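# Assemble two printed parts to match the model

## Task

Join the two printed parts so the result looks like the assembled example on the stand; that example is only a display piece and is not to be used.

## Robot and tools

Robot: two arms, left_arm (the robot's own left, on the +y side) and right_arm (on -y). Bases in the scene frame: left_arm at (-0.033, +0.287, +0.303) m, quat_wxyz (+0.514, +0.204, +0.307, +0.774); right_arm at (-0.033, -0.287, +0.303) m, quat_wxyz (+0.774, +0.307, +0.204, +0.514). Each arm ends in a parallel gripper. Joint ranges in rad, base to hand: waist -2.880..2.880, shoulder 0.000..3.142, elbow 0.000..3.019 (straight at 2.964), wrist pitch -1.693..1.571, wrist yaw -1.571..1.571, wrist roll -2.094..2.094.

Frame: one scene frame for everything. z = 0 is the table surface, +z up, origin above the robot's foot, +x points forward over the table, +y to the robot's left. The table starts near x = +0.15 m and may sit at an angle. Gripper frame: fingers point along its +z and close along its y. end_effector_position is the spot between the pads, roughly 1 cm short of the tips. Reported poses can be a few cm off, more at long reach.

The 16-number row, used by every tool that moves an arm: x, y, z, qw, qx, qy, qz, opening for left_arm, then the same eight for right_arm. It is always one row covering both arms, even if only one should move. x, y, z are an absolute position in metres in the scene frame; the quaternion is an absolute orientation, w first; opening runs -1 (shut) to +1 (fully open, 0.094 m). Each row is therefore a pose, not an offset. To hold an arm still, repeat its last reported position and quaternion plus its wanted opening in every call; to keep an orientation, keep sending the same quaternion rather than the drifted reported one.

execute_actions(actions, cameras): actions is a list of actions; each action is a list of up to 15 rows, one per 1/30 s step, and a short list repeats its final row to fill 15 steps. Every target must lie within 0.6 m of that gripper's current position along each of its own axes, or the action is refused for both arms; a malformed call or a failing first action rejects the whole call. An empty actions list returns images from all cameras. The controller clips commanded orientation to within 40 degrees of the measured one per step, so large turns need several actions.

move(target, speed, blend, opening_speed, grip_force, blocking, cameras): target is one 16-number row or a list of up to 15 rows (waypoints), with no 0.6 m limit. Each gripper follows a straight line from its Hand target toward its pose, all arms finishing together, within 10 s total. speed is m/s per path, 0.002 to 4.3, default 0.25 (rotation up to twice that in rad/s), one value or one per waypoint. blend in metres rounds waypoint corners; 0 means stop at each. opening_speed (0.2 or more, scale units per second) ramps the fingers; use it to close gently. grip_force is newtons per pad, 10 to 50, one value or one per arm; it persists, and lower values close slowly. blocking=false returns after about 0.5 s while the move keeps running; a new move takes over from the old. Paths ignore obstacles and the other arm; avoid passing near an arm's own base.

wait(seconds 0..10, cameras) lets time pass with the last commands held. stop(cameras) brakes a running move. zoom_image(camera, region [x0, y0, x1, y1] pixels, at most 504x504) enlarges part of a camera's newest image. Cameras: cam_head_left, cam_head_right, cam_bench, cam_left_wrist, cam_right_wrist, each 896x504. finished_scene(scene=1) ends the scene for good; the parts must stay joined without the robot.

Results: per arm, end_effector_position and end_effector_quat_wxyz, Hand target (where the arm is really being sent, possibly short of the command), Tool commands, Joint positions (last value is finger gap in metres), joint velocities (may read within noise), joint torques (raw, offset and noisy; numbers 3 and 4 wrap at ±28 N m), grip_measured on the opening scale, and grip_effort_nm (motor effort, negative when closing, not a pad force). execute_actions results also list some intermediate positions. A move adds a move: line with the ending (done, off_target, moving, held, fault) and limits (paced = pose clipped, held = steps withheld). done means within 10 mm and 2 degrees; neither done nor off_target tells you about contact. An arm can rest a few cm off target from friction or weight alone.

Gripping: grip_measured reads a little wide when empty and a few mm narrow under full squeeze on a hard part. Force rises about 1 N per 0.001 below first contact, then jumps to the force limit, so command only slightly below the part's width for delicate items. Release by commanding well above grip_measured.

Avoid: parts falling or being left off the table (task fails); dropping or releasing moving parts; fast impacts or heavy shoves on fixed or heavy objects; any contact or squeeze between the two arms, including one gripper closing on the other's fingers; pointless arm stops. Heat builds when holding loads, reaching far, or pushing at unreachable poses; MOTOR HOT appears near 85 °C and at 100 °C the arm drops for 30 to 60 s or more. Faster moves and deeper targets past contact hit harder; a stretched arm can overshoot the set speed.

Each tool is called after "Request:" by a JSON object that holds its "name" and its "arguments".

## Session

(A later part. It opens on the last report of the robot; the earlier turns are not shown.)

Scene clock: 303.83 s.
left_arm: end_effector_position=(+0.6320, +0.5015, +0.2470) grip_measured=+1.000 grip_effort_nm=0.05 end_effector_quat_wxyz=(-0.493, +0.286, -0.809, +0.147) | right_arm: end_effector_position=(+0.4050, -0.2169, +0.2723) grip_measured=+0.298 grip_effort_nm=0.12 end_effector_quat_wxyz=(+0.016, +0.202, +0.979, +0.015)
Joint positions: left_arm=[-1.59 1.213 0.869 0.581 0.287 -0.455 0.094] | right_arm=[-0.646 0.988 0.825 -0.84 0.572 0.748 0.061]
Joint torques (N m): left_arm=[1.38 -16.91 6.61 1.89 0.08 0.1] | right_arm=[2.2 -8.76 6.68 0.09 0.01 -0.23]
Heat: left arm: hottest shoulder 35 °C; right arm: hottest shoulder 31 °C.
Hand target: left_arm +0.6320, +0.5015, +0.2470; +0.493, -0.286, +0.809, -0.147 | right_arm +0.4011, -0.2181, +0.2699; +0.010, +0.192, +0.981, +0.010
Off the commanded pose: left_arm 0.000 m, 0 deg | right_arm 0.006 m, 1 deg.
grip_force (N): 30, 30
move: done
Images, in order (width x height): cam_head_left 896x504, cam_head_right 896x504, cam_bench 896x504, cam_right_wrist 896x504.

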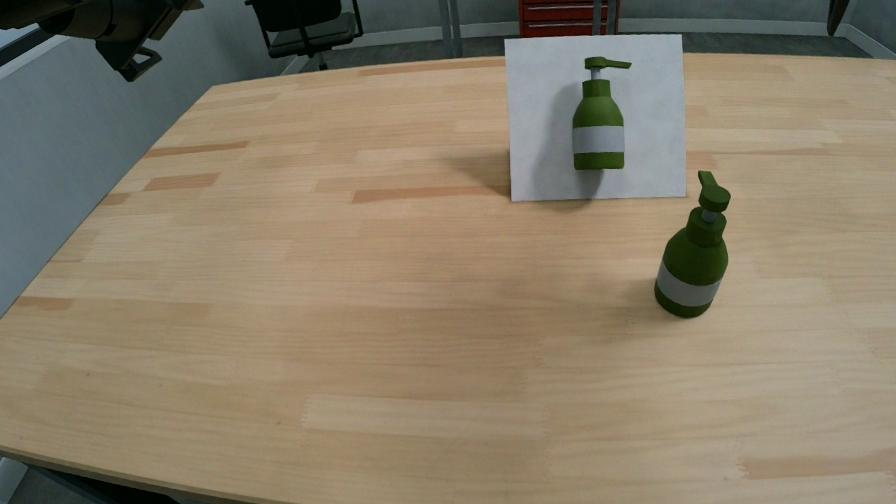

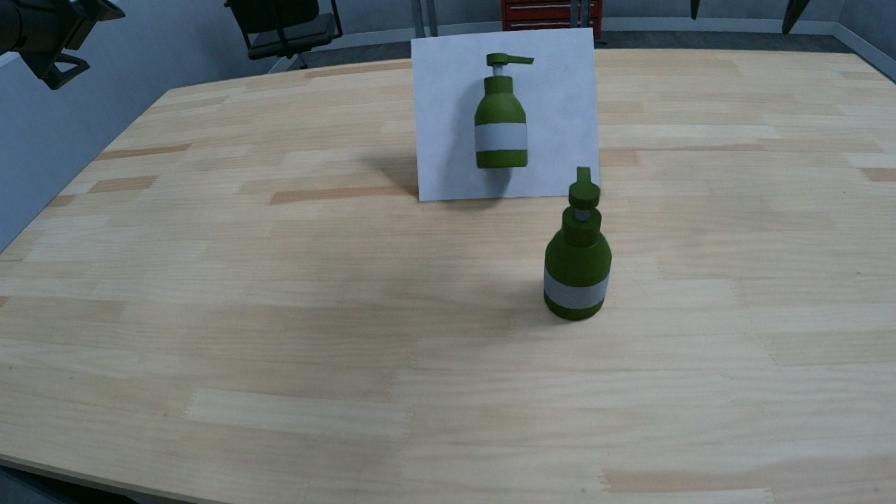

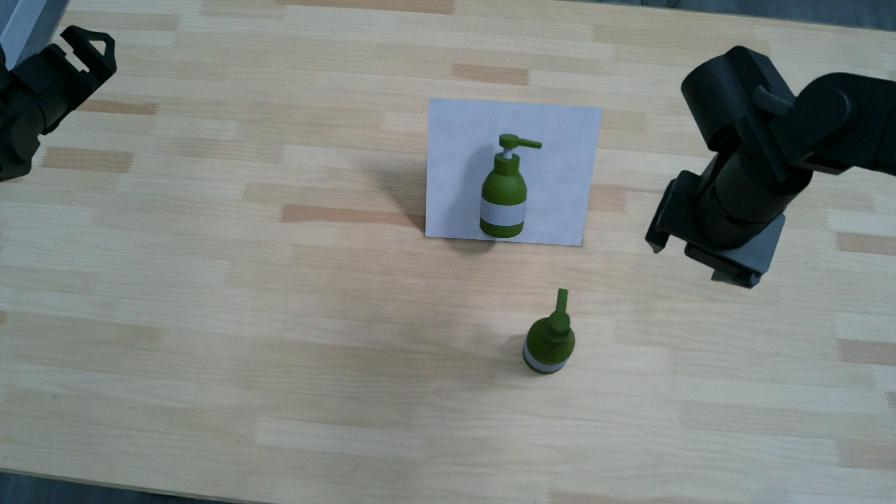

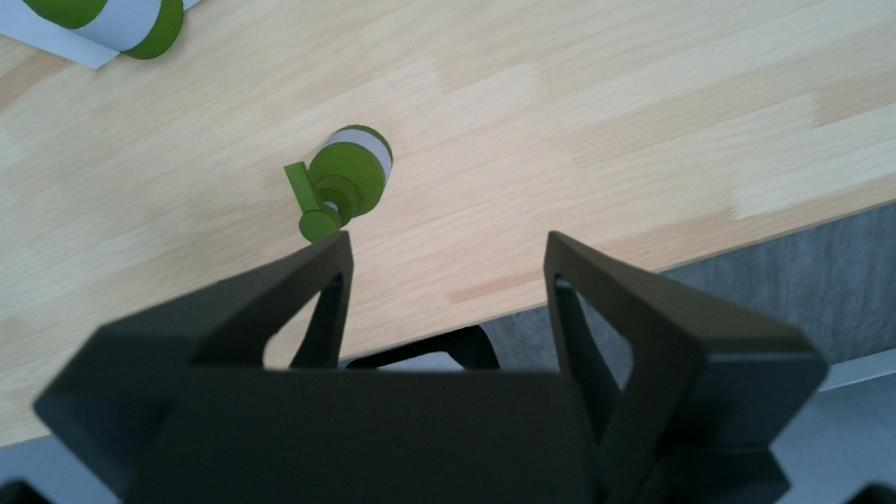

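Request:
{"name": "zoom_image", "arguments": {"camera": "cam_right_wrist", "region": [280, 110, 410, 250]}}

Request:
{"name": "zoom_image", "arguments": {"camera": "cam_head_left", "region": [675, 200, 735, 260]}}

Request:
{"name": "zoom_image", "arguments": {"camera": "cam_head_right", "region": [550, 200, 610, 260]}}

Scaled by 3.600 from the camera's 896x504 image, which has a finer 1280x720 frame.

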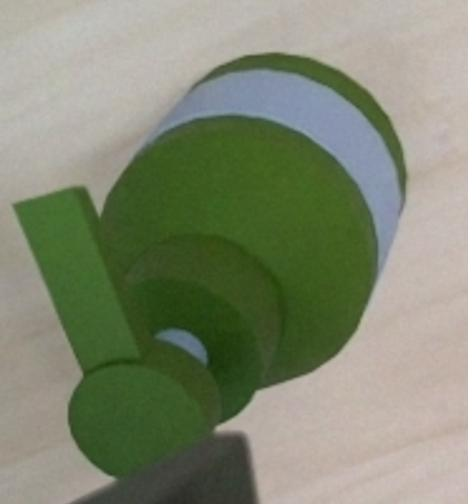

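Scaled by 8.400 from the camera's 896x504 image, which has a finer 1280x720 frame.

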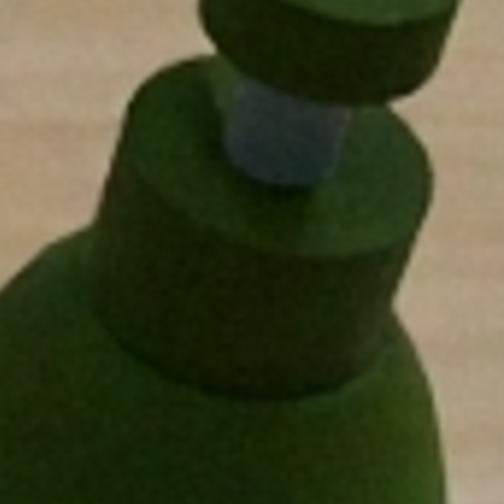

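Scaled by 8.400 from the camera's 896x504 image, which has a finer 1280x720 frame.

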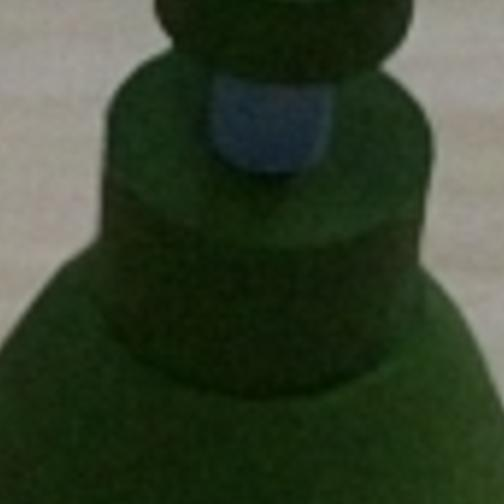

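Request:
{"name": "finished_scene", "arguments": {"scene": 1}}

The scene is finished: the task was done.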